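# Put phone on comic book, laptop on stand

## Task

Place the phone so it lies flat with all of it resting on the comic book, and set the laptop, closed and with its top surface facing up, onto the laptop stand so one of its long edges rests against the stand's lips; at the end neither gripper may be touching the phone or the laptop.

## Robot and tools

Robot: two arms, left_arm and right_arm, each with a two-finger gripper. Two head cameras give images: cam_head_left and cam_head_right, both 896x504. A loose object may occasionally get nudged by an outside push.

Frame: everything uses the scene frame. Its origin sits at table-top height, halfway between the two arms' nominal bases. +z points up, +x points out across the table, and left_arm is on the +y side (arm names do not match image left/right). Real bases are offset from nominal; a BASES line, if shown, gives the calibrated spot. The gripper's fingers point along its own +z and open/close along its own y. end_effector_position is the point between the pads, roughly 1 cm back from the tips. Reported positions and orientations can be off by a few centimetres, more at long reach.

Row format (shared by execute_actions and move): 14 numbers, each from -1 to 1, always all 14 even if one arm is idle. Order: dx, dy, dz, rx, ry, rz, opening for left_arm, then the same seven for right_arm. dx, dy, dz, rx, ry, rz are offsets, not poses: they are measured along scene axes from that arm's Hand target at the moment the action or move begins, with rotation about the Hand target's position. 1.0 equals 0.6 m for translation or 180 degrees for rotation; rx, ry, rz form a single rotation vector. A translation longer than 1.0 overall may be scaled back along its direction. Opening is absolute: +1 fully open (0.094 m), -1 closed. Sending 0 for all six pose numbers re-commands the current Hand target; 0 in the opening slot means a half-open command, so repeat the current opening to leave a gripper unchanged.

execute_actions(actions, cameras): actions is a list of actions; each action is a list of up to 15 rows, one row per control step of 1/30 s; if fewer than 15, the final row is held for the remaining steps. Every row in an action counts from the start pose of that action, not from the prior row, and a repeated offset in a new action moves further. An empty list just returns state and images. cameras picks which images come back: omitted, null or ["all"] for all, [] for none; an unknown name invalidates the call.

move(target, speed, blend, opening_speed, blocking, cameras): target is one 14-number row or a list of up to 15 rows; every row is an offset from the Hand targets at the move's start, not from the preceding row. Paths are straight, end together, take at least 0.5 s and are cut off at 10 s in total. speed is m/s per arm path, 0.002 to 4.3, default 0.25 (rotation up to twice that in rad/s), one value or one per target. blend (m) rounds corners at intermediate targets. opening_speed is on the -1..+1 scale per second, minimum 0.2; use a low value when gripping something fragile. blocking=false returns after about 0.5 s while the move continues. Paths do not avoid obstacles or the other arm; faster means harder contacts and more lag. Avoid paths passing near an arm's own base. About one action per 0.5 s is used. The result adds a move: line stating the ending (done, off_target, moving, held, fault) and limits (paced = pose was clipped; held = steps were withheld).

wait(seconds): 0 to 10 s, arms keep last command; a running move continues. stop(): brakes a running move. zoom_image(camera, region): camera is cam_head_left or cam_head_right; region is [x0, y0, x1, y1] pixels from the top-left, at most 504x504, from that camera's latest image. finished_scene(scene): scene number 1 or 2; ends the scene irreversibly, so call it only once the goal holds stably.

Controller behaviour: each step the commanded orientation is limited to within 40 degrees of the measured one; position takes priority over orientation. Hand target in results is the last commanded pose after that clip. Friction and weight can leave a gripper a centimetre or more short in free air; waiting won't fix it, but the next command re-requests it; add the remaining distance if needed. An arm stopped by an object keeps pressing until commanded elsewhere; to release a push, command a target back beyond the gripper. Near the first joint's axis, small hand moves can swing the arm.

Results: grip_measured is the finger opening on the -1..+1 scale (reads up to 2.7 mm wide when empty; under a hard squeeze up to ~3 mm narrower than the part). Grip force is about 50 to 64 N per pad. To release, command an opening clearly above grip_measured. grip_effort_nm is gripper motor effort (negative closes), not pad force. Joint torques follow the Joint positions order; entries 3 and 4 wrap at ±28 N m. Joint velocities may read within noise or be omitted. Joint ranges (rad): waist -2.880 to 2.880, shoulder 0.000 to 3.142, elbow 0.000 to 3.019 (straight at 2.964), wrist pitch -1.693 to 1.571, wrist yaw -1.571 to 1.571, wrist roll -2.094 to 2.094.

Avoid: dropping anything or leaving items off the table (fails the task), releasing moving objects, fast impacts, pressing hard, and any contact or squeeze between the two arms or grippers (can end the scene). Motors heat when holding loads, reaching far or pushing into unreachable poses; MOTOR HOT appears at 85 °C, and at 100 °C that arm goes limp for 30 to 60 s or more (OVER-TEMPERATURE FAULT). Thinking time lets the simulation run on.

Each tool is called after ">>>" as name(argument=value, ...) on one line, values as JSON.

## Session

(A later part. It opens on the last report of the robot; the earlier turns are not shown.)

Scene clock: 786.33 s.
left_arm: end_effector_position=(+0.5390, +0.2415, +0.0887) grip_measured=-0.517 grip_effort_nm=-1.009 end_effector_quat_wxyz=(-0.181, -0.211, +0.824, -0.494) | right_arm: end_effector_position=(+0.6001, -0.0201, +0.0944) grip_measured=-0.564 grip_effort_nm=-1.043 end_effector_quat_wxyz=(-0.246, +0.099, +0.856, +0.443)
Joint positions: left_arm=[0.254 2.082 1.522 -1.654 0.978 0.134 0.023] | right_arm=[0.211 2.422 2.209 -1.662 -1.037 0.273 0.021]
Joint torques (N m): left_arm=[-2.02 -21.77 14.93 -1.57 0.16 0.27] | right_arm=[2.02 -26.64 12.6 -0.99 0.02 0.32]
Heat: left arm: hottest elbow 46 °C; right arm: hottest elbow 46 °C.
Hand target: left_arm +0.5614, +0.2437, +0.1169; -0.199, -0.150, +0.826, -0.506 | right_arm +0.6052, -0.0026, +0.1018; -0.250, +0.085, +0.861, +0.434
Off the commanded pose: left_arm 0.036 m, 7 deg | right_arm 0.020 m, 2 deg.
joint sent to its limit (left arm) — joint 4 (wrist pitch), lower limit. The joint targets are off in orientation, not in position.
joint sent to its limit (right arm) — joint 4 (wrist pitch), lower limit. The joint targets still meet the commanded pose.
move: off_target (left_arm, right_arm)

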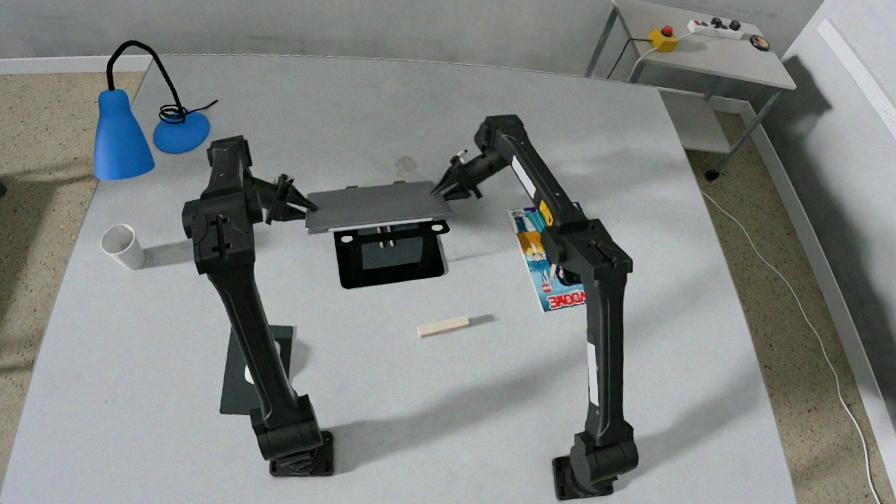

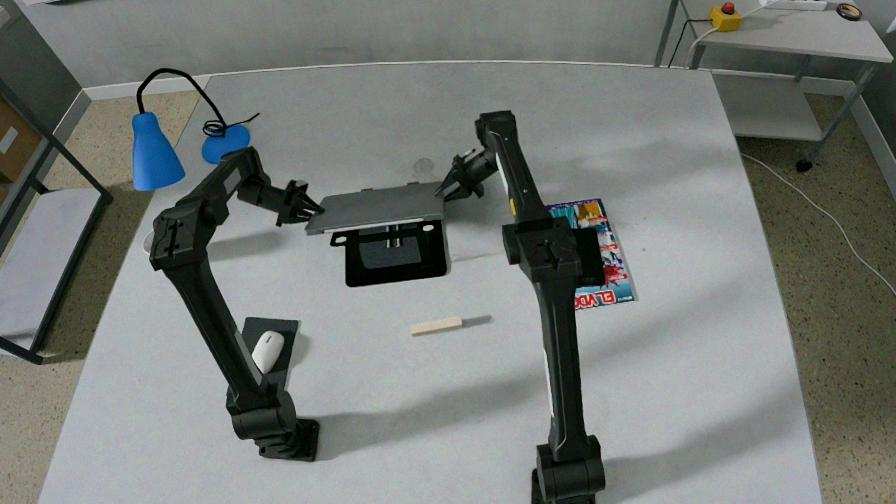

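>>> move(target=[[0,0,-0.03,0,0,0,-1,0,0,-0.03,0,0,0,-1]], speed=0.03)

>>> zoom_image(camera="cam_head_left", region=[290, 130, 470, 270])

>>> zoom_image(camera="cam_head_right", region=[290, 130, 470, 270])

Scene clock: 793.23 s.
left_arm: end_effector_position=(+0.5433, +0.2429, +0.0787) grip_measured=-0.517 grip_effort_nm=-1.009 end_effector_quat_wxyz=(-0.176, -0.196, +0.826, -0.498) | right_arm: end_effector_position=(+0.6027, -0.0192, +0.0872) grip_measured=-0.564 grip_effort_nm=-1.038 end_effector_quat_wxyz=(-0.243, +0.090, +0.856, +0.447)
Joint positions: left_arm=[0.254 2.111 1.539 -1.654 0.978 0.175 0.023] | right_arm=[0.211 2.441 2.223 -1.662 -1.04 0.247 0.021]
Joint torques (N m): left_arm=[-2.26 -22.12 13.78 -1.5 0.01 0.18] | right_arm=[2.08 -26.11 12.01 -0.98 0.16 0.33]
Heat: left arm: hottest elbow 46 °C; right arm: hottest elbow 47 °C.
Hand target: left_arm +0.5614, +0.2437, +0.0990; -0.199, -0.150, +0.826, -0.506 | right_arm +0.6052, -0.0026, +0.0837; -0.250, +0.085, +0.861, +0.434
Off the commanded pose: left_arm 0.027 m, 6 deg | right_arm 0.017 m, 2 deg.
joint sent to its limit (left arm) — joint 4 (wrist pitch), lower limit. The joint targets are off in orientation, not in position.
move: off_target (left_arm, right_arm)

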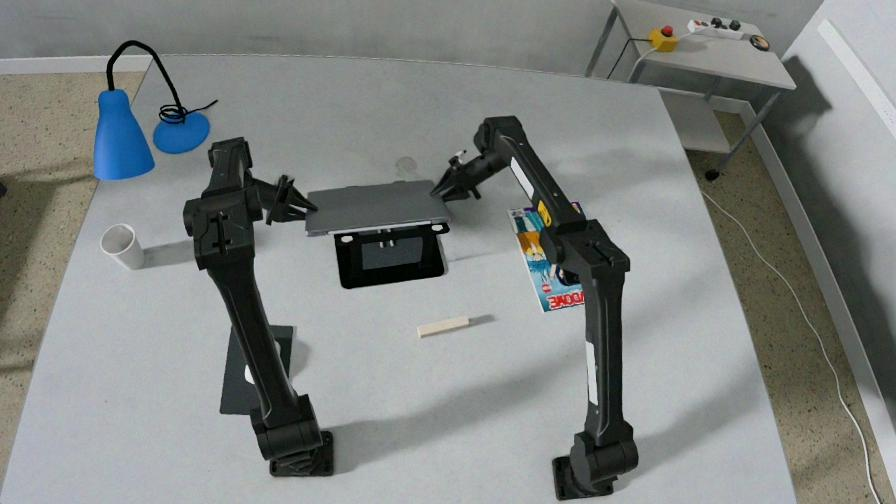

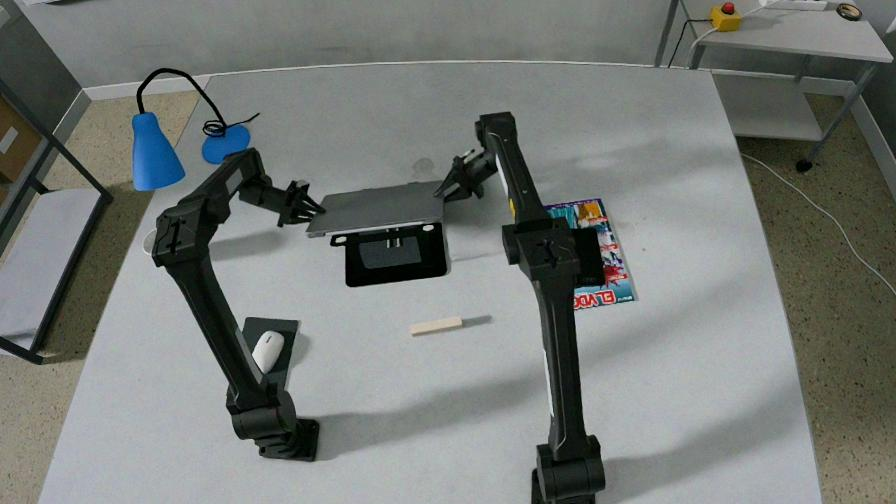

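Scaled by 2.800.

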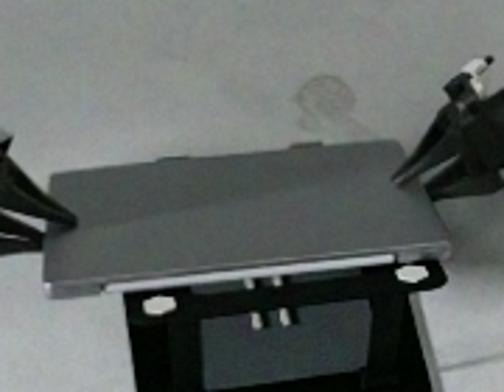

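Scaled by 2.800.

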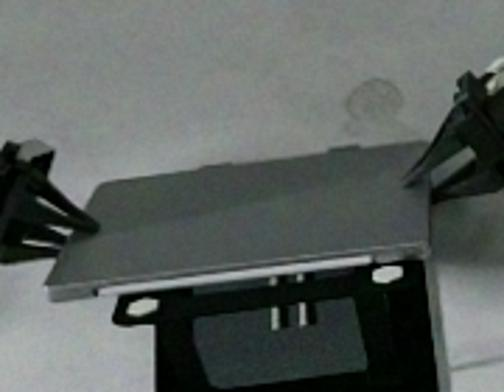

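>>> move(target=[0,0,-0.03,0,0,0,-1,0,0,-0.025,0,0,0,-1], speed=0.04)

>>> zoom_image(camera="cam_head_left", region=[240, 130, 560, 310])

>>> zoom_image(camera="cam_head_right", region=[240, 130, 560, 310])

Scene clock: 811.90 s.
left_arm: end_effector_position=(+0.5475, +0.2439, +0.0743) grip_measured=-0.517 grip_effort_nm=-1.009 end_effector_quat_wxyz=(-0.175, -0.190, +0.826, -0.500) | right_arm: end_effector_position=(+0.6038, -0.0187, +0.0856) grip_measured=-0.564 grip_effort_nm=-1.038 end_effector_quat_wxyz=(-0.241, +0.088, +0.856, +0.449)
Joint positions: left_arm=[0.254 2.132 1.557 -1.663 0.98 0.197 0.023] | right_arm=[0.211 2.443 2.224 -1.655 -1.043 0.247 0.021]
Joint torques (N m): left_arm=[-2.37 -20.13 12.85 -1.03 -0.16 0.31] | right_arm=[2.02 -25.05 10.95 -0.36 0.27 0.3]
Motor temperatures (°C): left_arm=[23 31 44 24 29 24 29] | right_arm=[26 42 46 25 25 23 28]
Heat: left arm: hottest elbow 44 °C; right arm: hottest elbow 46 °C.
Hand target: left_arm +0.5614, +0.2437, +0.0810; -0.199, -0.150, +0.826, -0.506 | right_arm +0.6053, -0.0026, +0.0689; -0.250, +0.085, +0.861, +0.434
Off the commanded pose: left_arm 0.015 m, 5 deg | right_arm 0.023 m, 2 deg.
joint sent to its limit (left arm) — joint 4 (wrist pitch), lower limit. The joint targets are off in orientation, not in position.
move: off_target (left_arm, right_arm)

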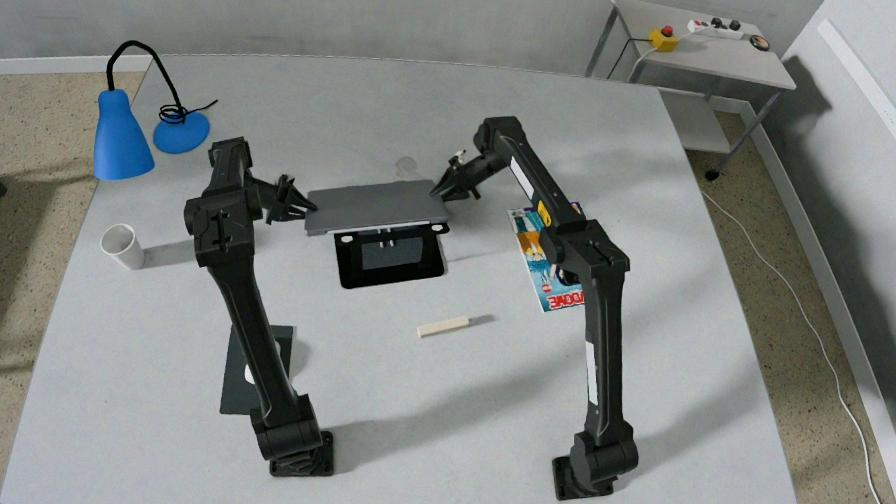

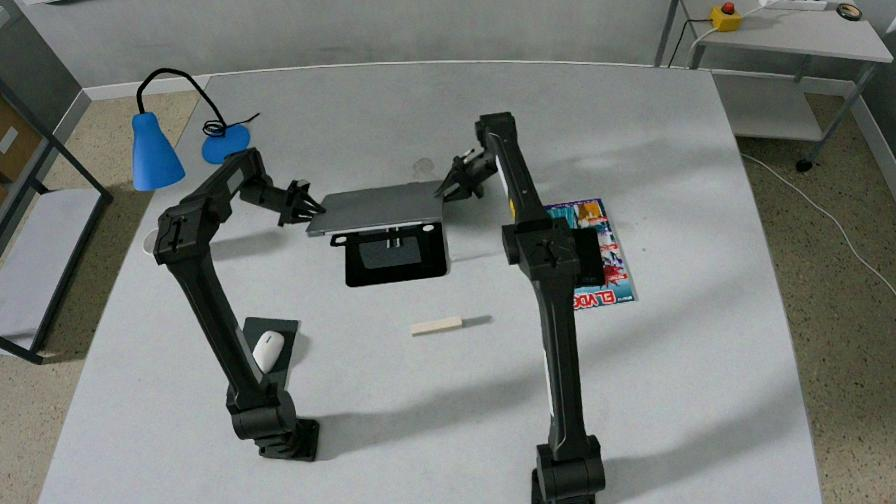

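Scaled by 1.575.

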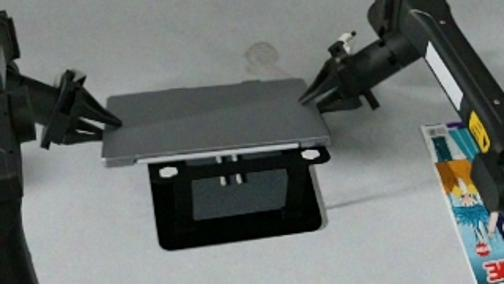

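Scaled by 1.575.

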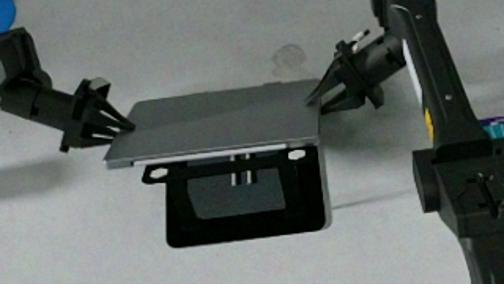

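>>> move(target=[0,0,-0.025,0,0,0,-1,0,0,-0.025,0,0,0,-1], speed=0.04)

>>> zoom_image(camera="cam_head_left", region=[290, 160, 470, 260])

>>> zoom_image(camera="cam_head_right", region=[290, 160, 470, 260])

Scene clock: 817.70 s.
left_arm: end_effector_position=(+0.5523, +0.2449, +0.0703) grip_measured=-0.517 grip_effort_nm=-1.009 end_effector_quat_wxyz=(-0.173, -0.186, +0.826, -0.504) | right_arm: end_effector_position=(+0.6069, -0.0179, +0.0830) grip_measured=-0.564 grip_effort_nm=-1.043 end_effector_quat_wxyz=(-0.235, +0.088, +0.856, +0.451)
Joint positions: left_arm=[0.254 2.151 1.577 -1.67 0.984 0.212 0.023] | right_arm=[0.211 2.446 2.224 -1.634 -1.044 0.256 0.021]
Joint torques (N m): left_arm=[-3.25 -19.31 11.6 -0.9 -0.45 0.34] | right_arm=[2.08 -24.23 9.89 -0.23 0.32 0.16]
Heat: left arm: hottest elbow 43 °C; right arm: hottest elbow 45 °C.
Hand target: left_arm +0.5614, +0.2437, +0.0659; -0.199, -0.150, +0.826, -0.506 | right_arm +0.6053, -0.0026, +0.0538; -0.250, +0.085, +0.861, +0.434
Off the commanded pose: left_arm 0.010 m, 5 deg | right_arm 0.033 m, 3 deg.
joint sent to its limit (left arm) — joint 4 (wrist pitch), lower limit. The joint targets are off in orientation, not in position.
move: off_target (left_arm, right_arm)

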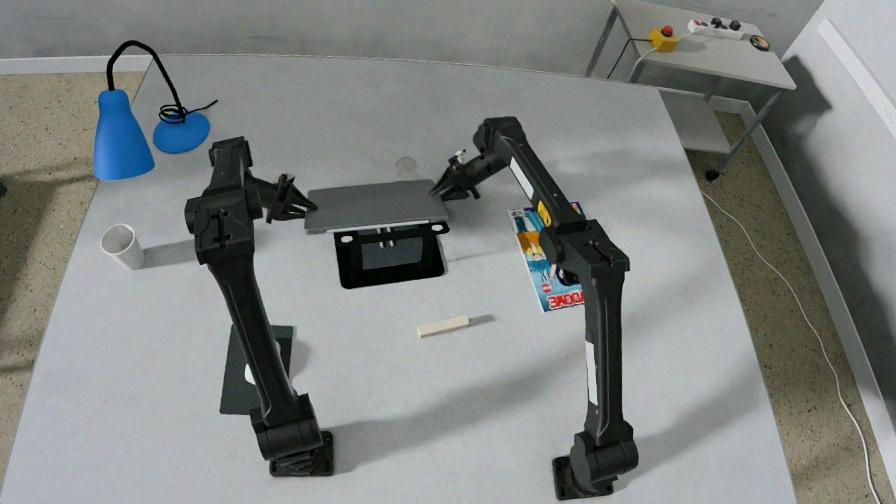

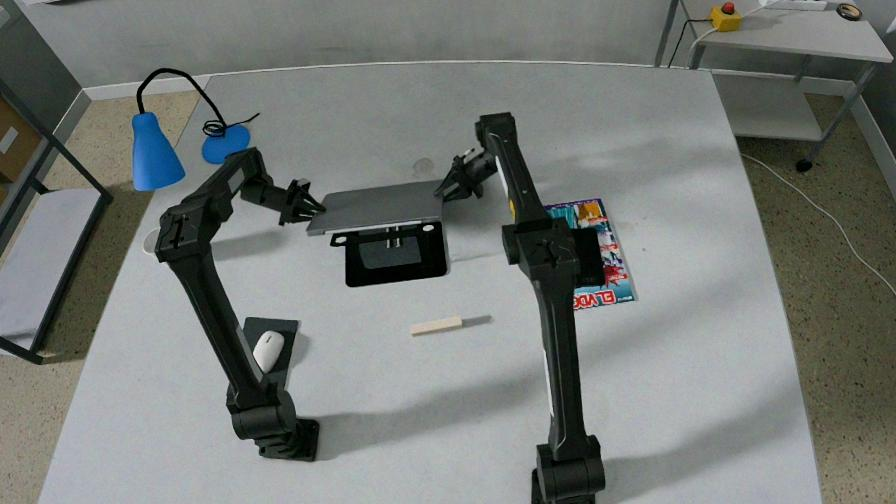

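Scaled by 2.800.

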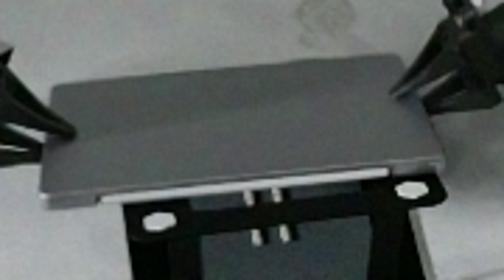

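Scaled by 2.800.

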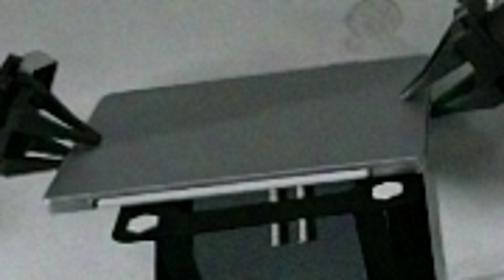

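>>> zoom_image(camera="cam_head_left", region=[330, 168, 420, 208])

>>> zoom_image(camera="cam_head_right", region=[340, 168, 430, 208])

Scaled by 5.600.

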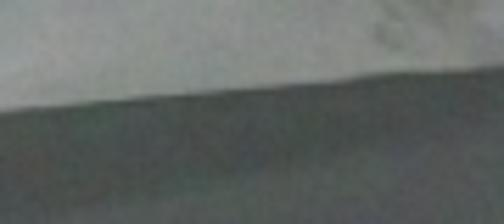

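Scaled by 5.600.

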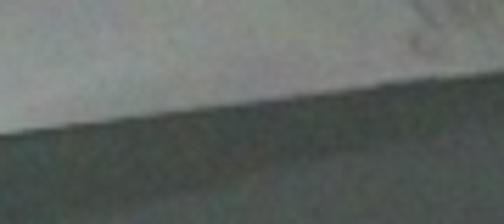

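>>> move(target=[0.015,0,-0.025,0,0,0,-1,0.015,0,-0.02,0,0,0,-1], speed=0.04)

>>> zoom_image(camera="cam_head_left", region=[290, 160, 470, 260])

>>> zoom_image(camera="cam_head_right", region=[290, 160, 470, 260])

Scene clock: 827.00 s.
left_arm: end_effector_position=(+0.5553, +0.2456, +0.0682) grip_measured=-0.517 grip_effort_nm=-1.004 end_effector_quat_wxyz=(-0.175, -0.185, +0.824, -0.505) | right_arm: end_effector_position=(+0.6096, -0.0171, +0.0810) grip_measured=-0.564 grip_effort_nm=-1.038 end_effector_quat_wxyz=(-0.237, +0.090, +0.855, +0.451)
Joint positions: left_arm=[0.254 2.166 1.593 -1.683 0.986 0.22 0.023] | right_arm=[0.211 2.46 2.243 -1.643 -1.047 0.259 0.021]
Joint torques (N m): left_arm=[-2.96 -17.14 13.34 -0.61 -0.48 0.29] | right_arm=[1.85 -22.24 11.55 -0.32 0.42 0.14]
Heat: left arm: hottest elbow 43 °C; right arm: hottest elbow 45 °C.
Hand target: left_arm +0.5704, +0.2437, +0.0510; -0.199, -0.150, +0.826, -0.506 | right_arm +0.6143, -0.0026, +0.0417; -0.250, +0.085, +0.861, +0.434
Off the commanded pose: left_arm 0.023 m, 5 deg | right_arm 0.042 m, 3 deg.
joint read past its limit (left arm) — joint 4 (wrist pitch), lower limit.
joint sent to its limit (left arm) — joint 4 (wrist pitch), lower limit. The joint targets are off in orientation, not in position.
move: off_target (left_arm, right_arm)

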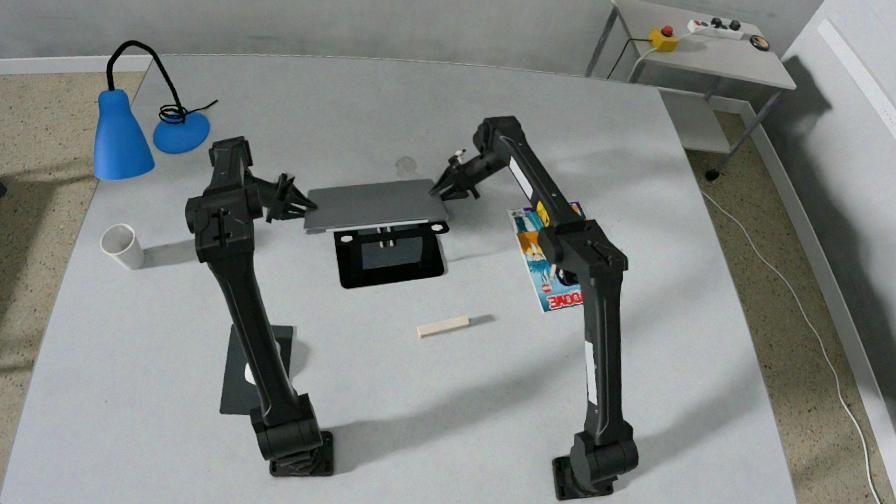

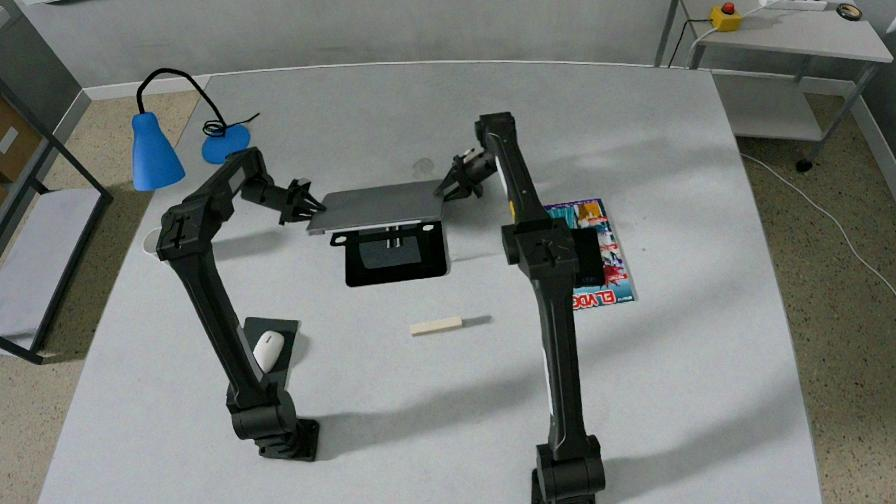

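Scaled by 2.800.

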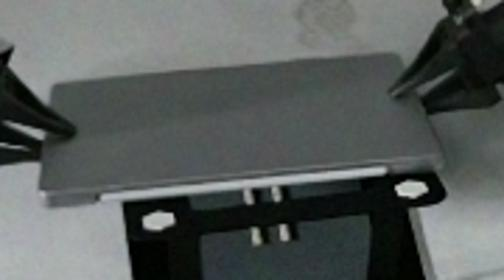

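Scaled by 2.800.

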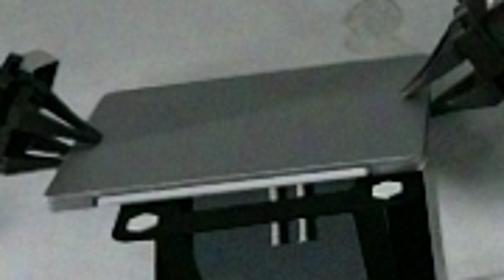

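>>> move(target=[0.03,0,-0.01,0,0,0,-1,0.03,0,-0.01,0,0,0,-1], speed=0.04, cameras=["cam_head_left"])

>>> zoom_image(camera="cam_head_left", region=[290, 160, 470, 260])

Scene clock: 830.43 s.
left_arm: end_effector_position=(+0.5747, +0.2504, +0.0684) grip_measured=-0.517 grip_effort_nm=-1.009 end_effector_quat_wxyz=(-0.163, -0.185, +0.826, -0.507) | right_arm: end_effector_position=(+0.6285, -0.0128, +0.0811) grip_measured=-0.564 grip_effort_nm=-1.043 end_effector_quat_wxyz=(-0.229, +0.087, +0.856, +0.455)
Joint positions: left_arm=[0.254 2.196 1.656 -1.683 0.995 0.206 0.023] | right_arm=[0.211 2.524 2.369 -1.68 -1.048 0.266 0.021]
Joint torques (N m): left_arm=[-3.25 -17.26 13.2 -0.73 -0.52 0.22] | right_arm=[1.44 -22.53 11.51 -0.35 0.51 0.11]
Heat: left arm: hottest elbow 43 °C; right arm: hottest elbow 45 °C.
Hand target: left_arm +0.5884, +0.2437, +0.0450; -0.199, -0.150, +0.826, -0.506 | right_arm +0.6323, -0.0026, +0.0357; -0.250, +0.085, +0.861, +0.434
Off the commanded pose: left_arm 0.028 m, 6 deg | right_arm 0.047 m, 3 deg.
joint read past its limit (left arm) — joint 4 (wrist pitch), lower limit.
joint sent to its limit (left arm) — joint 4 (wrist pitch), lower limit. The joint targets are off in orientation, not in position.
joint sent to its limit (right arm) — joint 4 (wrist pitch), lower limit. The joint targets are off in position, not in orientation.
move: off_target (left_arm, right_arm)

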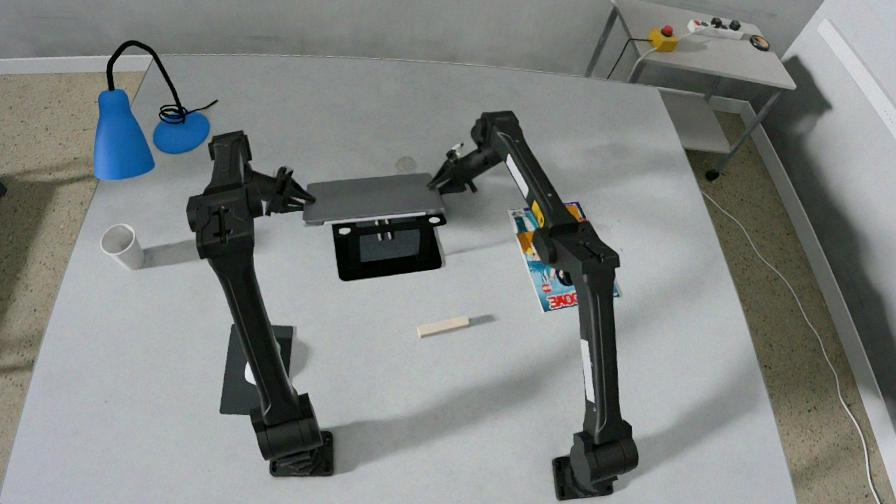

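Scaled by 2.800.

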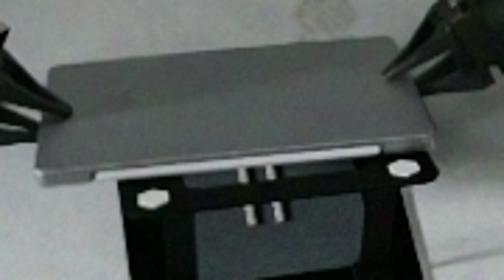

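>>> move(target=[-0.01,0,0.035,0,0,0,-1,-0.005,0,0.06,0,0,0,-1], speed=0.06)

>>> zoom_image(camera="cam_head_left", region=[290, 150, 470, 250])

>>> zoom_image(camera="cam_head_right", region=[290, 150, 470, 250])

Scene clock: 835.43 s.
left_arm: end_effector_position=(+0.5747, +0.2504, +0.0686) grip_measured=-0.517 grip_effort_nm=-1.009 end_effector_quat_wxyz=(-0.165, -0.188, +0.825, -0.506) | right_arm: end_effector_position=(+0.6285, -0.0128, +0.0811) grip_measured=-0.564 grip_effort_nm=-1.033 end_effector_quat_wxyz=(-0.233, +0.094, +0.856, +0.453)
Joint positions: left_arm=[0.254 2.195 1.656 -1.683 0.995 0.198 0.023] | right_arm=[0.211 2.524 2.369 -1.68 -1.048 0.282 0.021]
Joint torques (N m): left_arm=[-3.6 -21.42 10.77 -0.53 -0.52 0.14] | right_arm=[1.55 -27.4 10.4 -0.35 0.43 0.3]
Heat: left arm: hottest elbow 43 °C; right arm: hottest elbow 45 °C.
Hand target: left_arm +0.5824, +0.2437, +0.0659; -0.199, -0.150, +0.826, -0.506 | right_arm +0.6293, -0.0026, +0.0717; -0.250, +0.085, +0.861, +0.434
Off the commanded pose: left_arm 0.011 m, 6 deg | right_arm 0.014 m, 3 deg.
joint read past its limit (left arm) — joint 4 (wrist pitch), lower limit.
joint sent to its limit (left arm) — joint 4 (wrist pitch), lower limit. The joint targets are off in orientation, not in position.
joint sent to its limit (right arm) — joint 4 (wrist pitch), lower limit. The joint targets still meet the commanded pose.
move: off_target (left_arm, right_arm)

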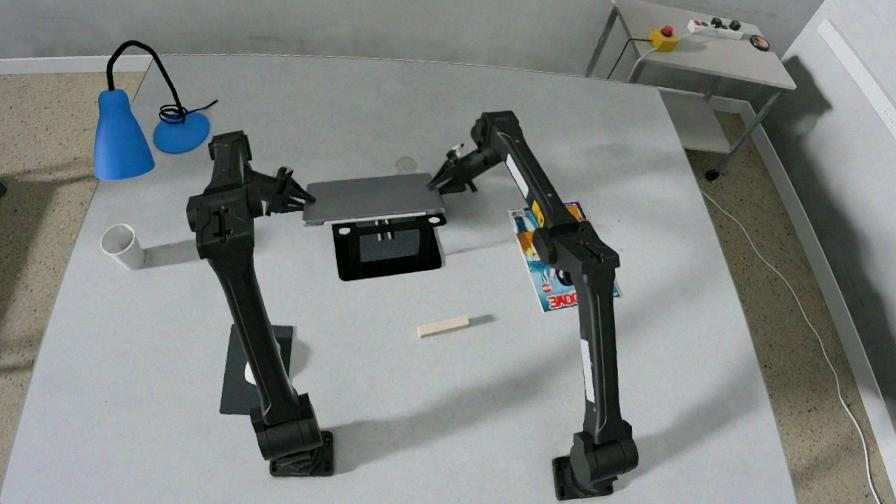

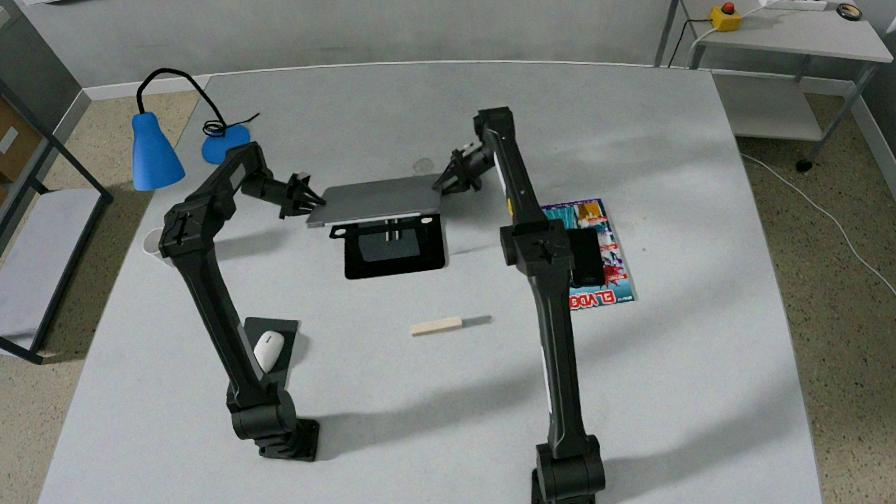

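Scaled by 2.800.

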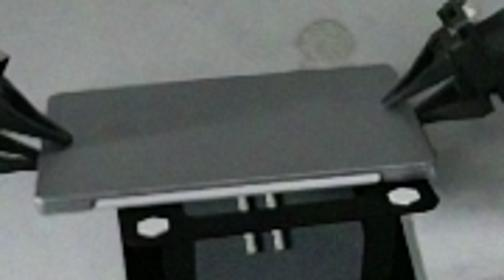

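Scaled by 2.800.

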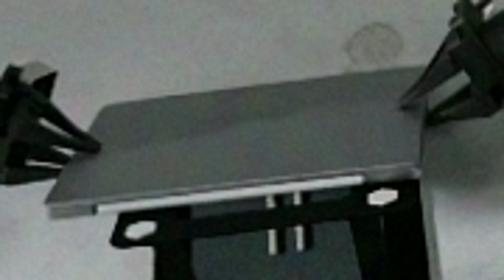

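>>> move(target=[0,0,0,0,0,0,-0.3,0,0,0.0,0,0,0,-0.35], opening_speed=0.25)

>>> zoom_image(camera="cam_head_left", region=[290, 150, 470, 250])

>>> zoom_image(camera="cam_head_right", region=[290, 150, 470, 250])

Scene clock: 840.80 s.
left_arm: end_effector_position=(+0.5734, +0.2506, +0.0676) grip_measured=-0.303 grip_effort_nm=0.120 end_effector_quat_wxyz=(-0.168, -0.186, +0.828, -0.501) | right_arm: end_effector_position=(+0.6283, -0.0141, +0.0798) grip_measured=-0.351 grip_effort_nm=0.051 end_effector_quat_wxyz=(-0.234, +0.098, +0.859, +0.446)
Joint positions: left_arm=[0.253 2.195 1.656 -1.683 0.982 0.197 0.033] | right_arm=[0.211 2.523 2.369 -1.68 -1.034 0.293 0.03]
Joint torques (N m): left_arm=[-2.67 -20.54 10.95 -0.5 -0.02 0.15] | right_arm=[1.61 -27.34 10.35 -0.35 -0.04 0.2]
Heat: left arm: hottest elbow 42 °C; right arm: hottest elbow 45 °C.
Hand target: left_arm +0.5824, +0.2438, +0.0660; -0.199, -0.150, +0.826, -0.506 | right_arm +0.6293, -0.0026, +0.0718; -0.250, +0.085, +0.861, +0.434
Off the commanded pose: left_arm 0.011 m, 6 deg | right_arm 0.014 m, 3 deg.
joint read past its limit (left arm) — joint 4 (wrist pitch), lower limit.
joint sent to its limit (left arm) — joint 4 (wrist pitch), lower limit. The joint targets are off in orientation, not in position.
joint sent to its limit (right arm) — joint 4 (wrist pitch), lower limit. The joint targets still meet the commanded pose.
move: off_target (left_arm, right_arm)

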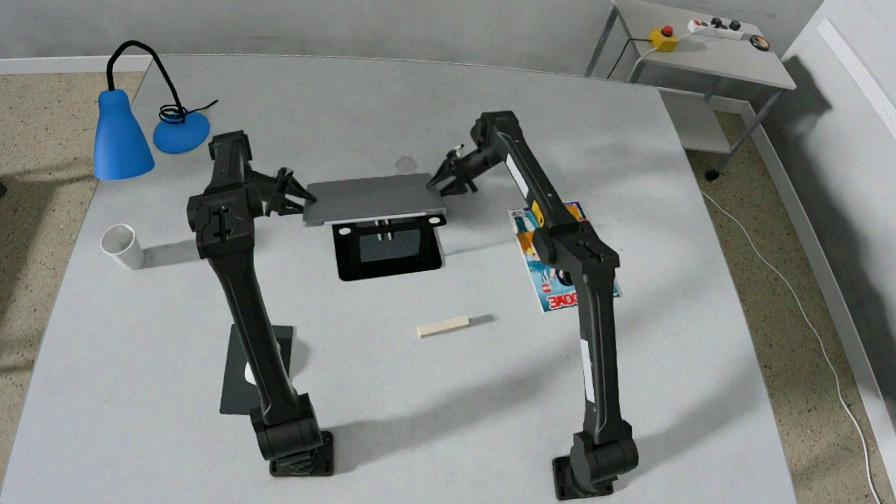

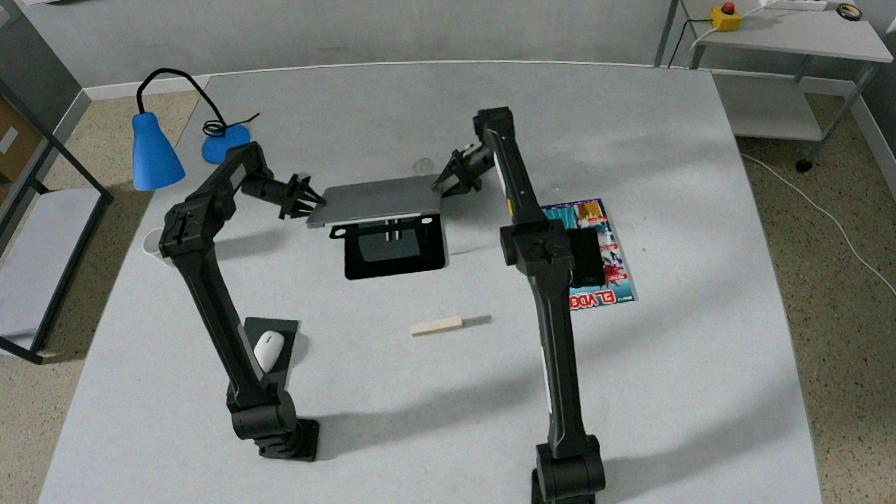

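Scaled by 2.800.

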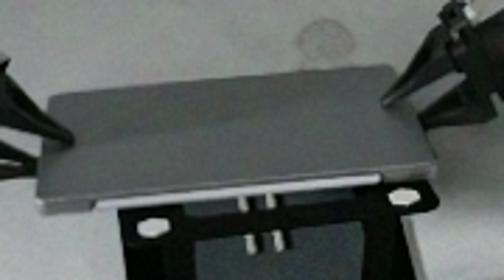

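Scaled by 2.800.

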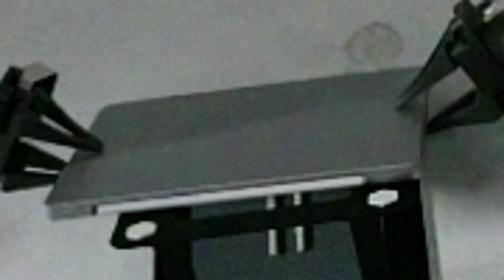

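>>> move(target=[[0,0,0,0,0,0,-0.1,0,0,0.0,0,0,0,-0.15],[0.006,0.1,0.05,0,0,0,-0.1,0.03,-0.1,0.06,0,0,0,-0.15]], opening_speed=0.3, speed=0.06)

>>> zoom_image(camera="cam_head_left", region=[290, 150, 470, 250])

>>> zoom_image(camera="cam_head_right", region=[290, 150, 470, 250])

Scene clock: 851.93 s.
left_arm: end_effector_position=(+0.5662, +0.2911, +0.0673) grip_measured=-0.102 grip_effort_nm=0.105 end_effector_quat_wxyz=(-0.157, -0.207, +0.835, -0.485) | right_arm: end_effector_position=(+0.6457, -0.0573, +0.0943) grip_measured=-0.151 grip_effort_nm=0.056 end_effector_quat_wxyz=(-0.208, +0.118, +0.863, +0.444)
Joint positions: left_arm=[0.321 2.183 1.656 -1.683 0.929 0.191 0.042] | right_arm=[0.15 2.497 2.369 -1.68 -1.008 0.296 0.04]
Joint torques (N m): left_arm=[-1.32 -25 13.11 -0.64 0.25 0.02] | right_arm=[-0.09 -30.92 8.1 -0.27 -0.41 0.05]
Heat: left arm: hottest elbow 42 °C; right arm: hottest elbow 44 °C.
Hand target: left_arm +0.5861, +0.3037, +0.0959; -0.199, -0.150, +0.826, -0.506 | right_arm +0.6473, -0.0627, +0.1079; -0.250, +0.085, +0.861, +0.434
Off the commanded pose: left_arm 0.037 m, 9 deg | right_arm 0.015 m, 6 deg.
joint read past its limit (left arm) — joint 4 (wrist pitch), lower limit.
joint sent to its limit (left arm) — joint 4 (wrist pitch), lower limit. The joint targets are off in orientation, not in position.
joint sent to its limit (right arm) — joint 4 (wrist pitch), lower limit. The joint targets are off in orientation, not in position.
move: off_target (left_arm, right_arm)

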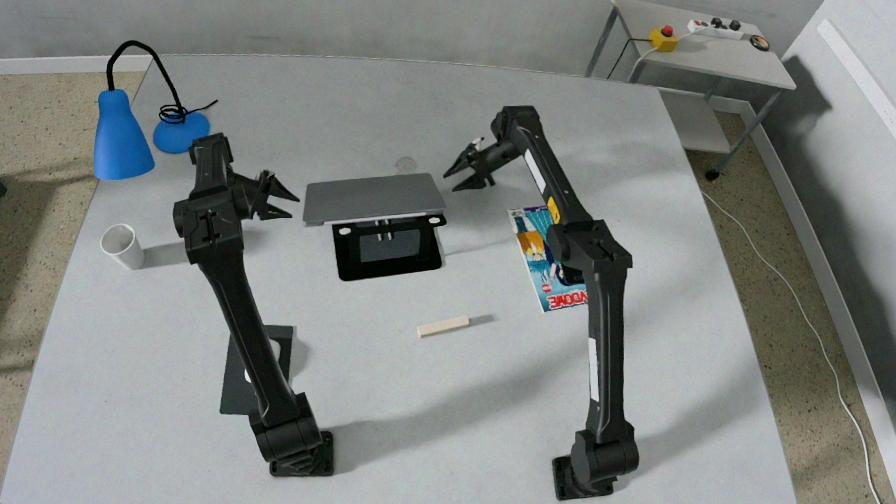

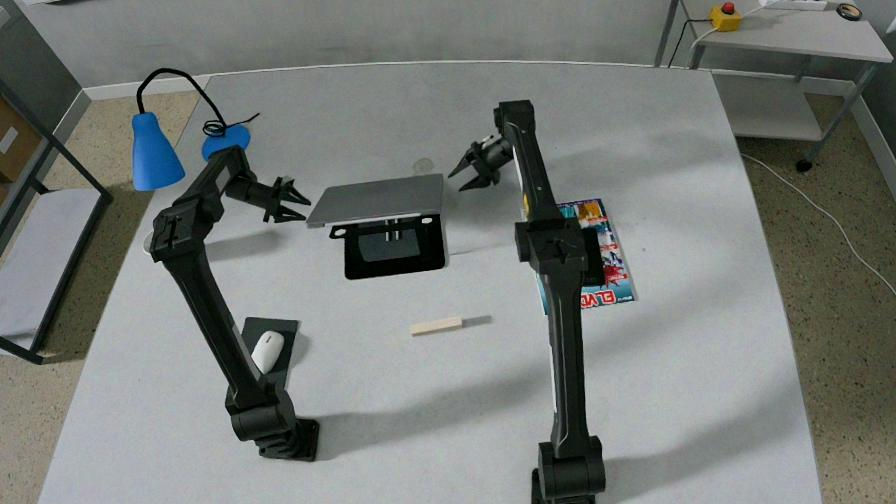

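Scaled by 2.800.

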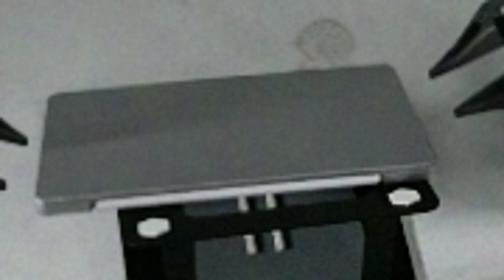

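Scaled by 2.800.

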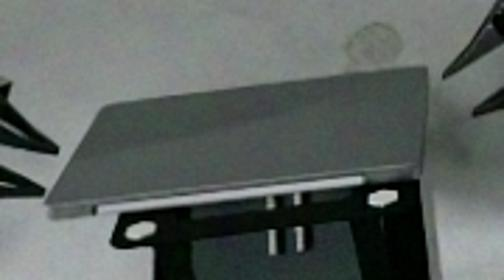

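>>> move(target=[[-0.03,0.07,0.22,0,0,0,-1,-0.05,-0.1,0.2,0,0,0,-1],[-0.30,-0.12,0.25,0.07,-0.055,0.263,-1,-0.35,-0.28,0.3,0,0,0,-1],[-0.40,-0.35,0.21,0.1417,-0.1116,0.526,-1,-0.55,-0.35,0.3,0,0,0,-1]], speed=[0.12,0.25,0.2], blend=0.04)

>>> zoom_image(camera="cam_head_left", region=[270, 140, 470, 300])

>>> zoom_image(camera="cam_head_right", region=[270, 140, 470, 300])

Scene clock: 881.20 s.
left_arm: end_effector_position=(+0.3444, +0.1013, +0.2139) grip_measured=-0.981 grip_effort_nm=-0.989 end_effector_quat_wxyz=(-0.401, +0.638, -0.567, +0.332) | right_arm: end_effector_position=(+0.3232, -0.2688, +0.2882) grip_measured=-0.991 grip_effort_nm=-0.496 end_effector_quat_wxyz=(-0.057, +0.178, +0.892, +0.412)
Joint positions: left_arm=[-0.819 0.811 0.517 -0.425 -0.804 -2.099 0.001] | right_arm=[-0.258 1.315 1.207 -1.68 -0.838 0.045 0]
Joint torques (N m): left_arm=[-3.31 -3.9 13.12 1.32 -0.51 -0.02] | right_arm=[-0.38 -12.45 6.87 -0.24 -0.34 0.03]
Motor temperatures (°C): left_arm=[23 31 42 24 28 24 28] | right_arm=[26 45 41 25 25 23 27]
Heat: left arm: hottest elbow 42 °C; right arm: hottest shoulder 45 °C.
Hand target: left_arm +0.3460, +0.0937, +0.2220; -0.395, +0.656, -0.551, +0.331 | right_arm +0.3174, -0.2726, +0.2879; -0.250, +0.085, +0.861, +0.434
Off the commanded pose: left_arm 0.011 m, 3 deg | right_arm 0.007 m, 25 deg.
joint sent to its limit (left arm) — joint 6 (wrist roll), lower limit. The joint targets are off in orientation, not in position.
joint sent to its limit (right arm) — joint 4 (wrist pitch), lower limit. The joint targets are off in orientation, not in position.
move: off_target (left_arm, right_arm)

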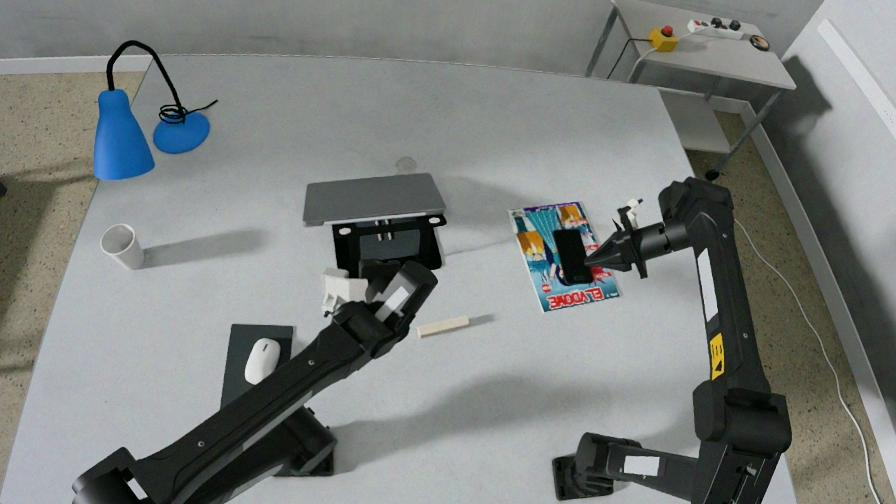

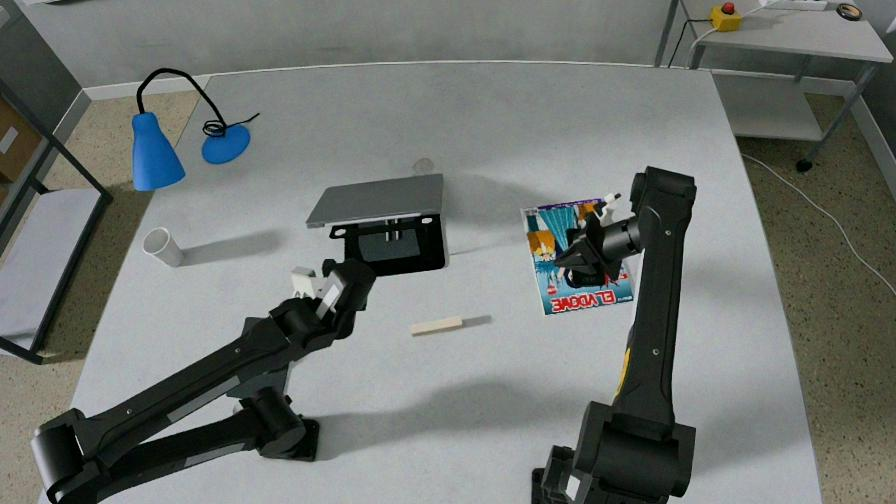

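Scaled by 2.520.

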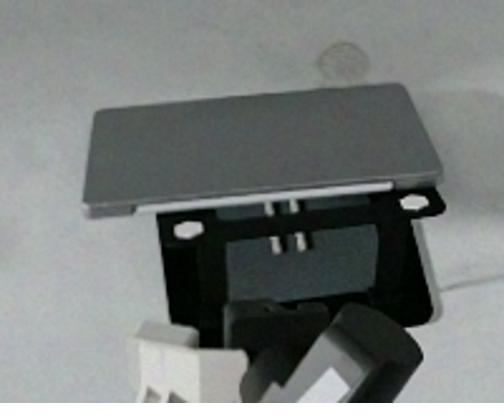

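Scaled by 2.520.

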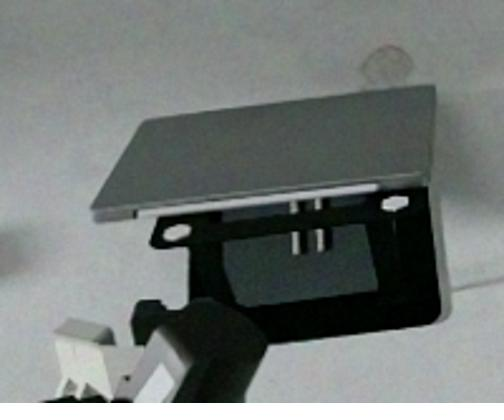

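>>> move(target=[0.13,-0.023,-0.095,0,0,0,-1,0,0,0,0,0,0,-1], speed=0.1)

>>> zoom_image(camera="cam_head_left", region=[270, 140, 470, 300])

>>> zoom_image(camera="cam_head_right", region=[270, 140, 470, 300])

Scene clock: 886.93 s.
left_arm: end_effector_position=(+0.4042, +0.0878, +0.1427) grip_measured=-0.981 grip_effort_nm=-0.994 end_effector_quat_wxyz=(-0.392, +0.655, -0.568, +0.309) | right_arm: end_effector_position=(+0.3232, -0.2688, +0.2881) grip_measured=-0.991 grip_effort_nm=-0.491 end_effector_quat_wxyz=(-0.057, +0.178, +0.892, +0.412)
Joint positions: left_arm=[-0.704 1.148 0.517 -0.1 -0.718 -2.056 0.001] | right_arm=[-0.258 1.315 1.207 -1.68 -0.837 0.044 0]
Joint torques (N m): left_arm=[-0.91 -7 14.22 2.02 -0.26 0.16] | right_arm=[-0.38 -12.51 6.91 -0.25 -0.34 0.04]
Heat: left arm: hottest elbow 42 °C; right arm: hottest shoulder 44 °C.
Hand target: left_arm +0.4240, +0.0798, +0.1650; -0.395, +0.656, -0.551, +0.331 | right_arm +0.3174, -0.2726, +0.2879; -0.250, +0.085, +0.861, +0.434
Off the commanded pose: left_arm 0.031 m, 3 deg | right_arm 0.007 m, 25 deg.
joint sent to its limit (right arm) — joint 4 (wrist pitch), lower limit. The joint targets are off in orientation, not in position.
move: off_target (left_arm, right_arm)

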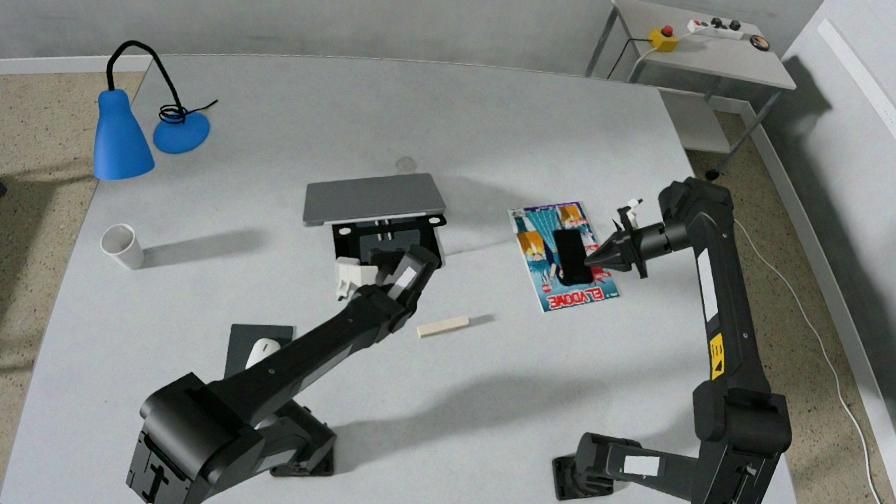

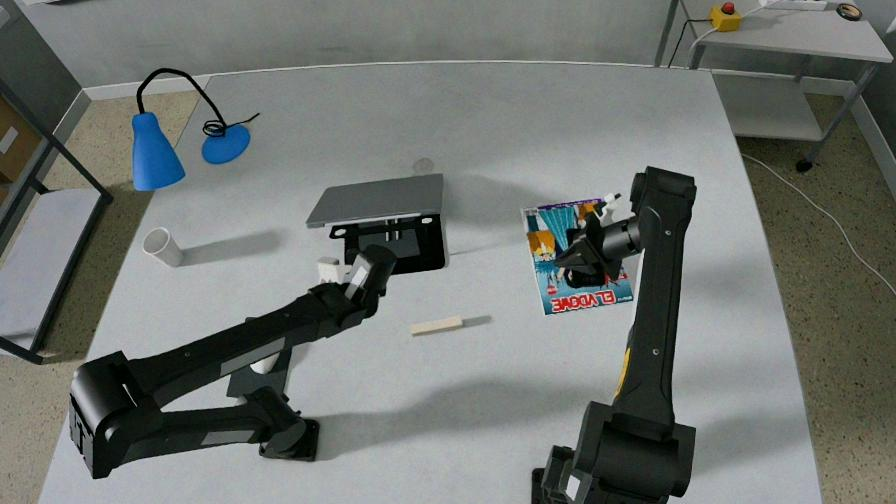

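Scaled by 2.520.

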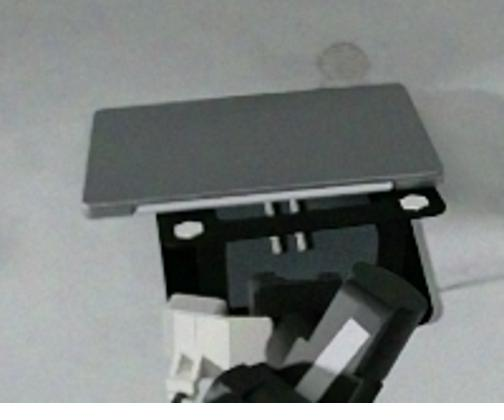

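Scaled by 2.520.

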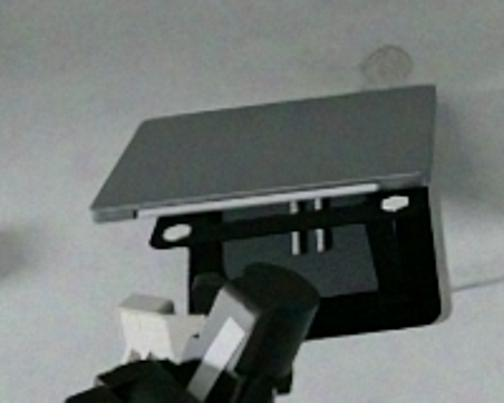

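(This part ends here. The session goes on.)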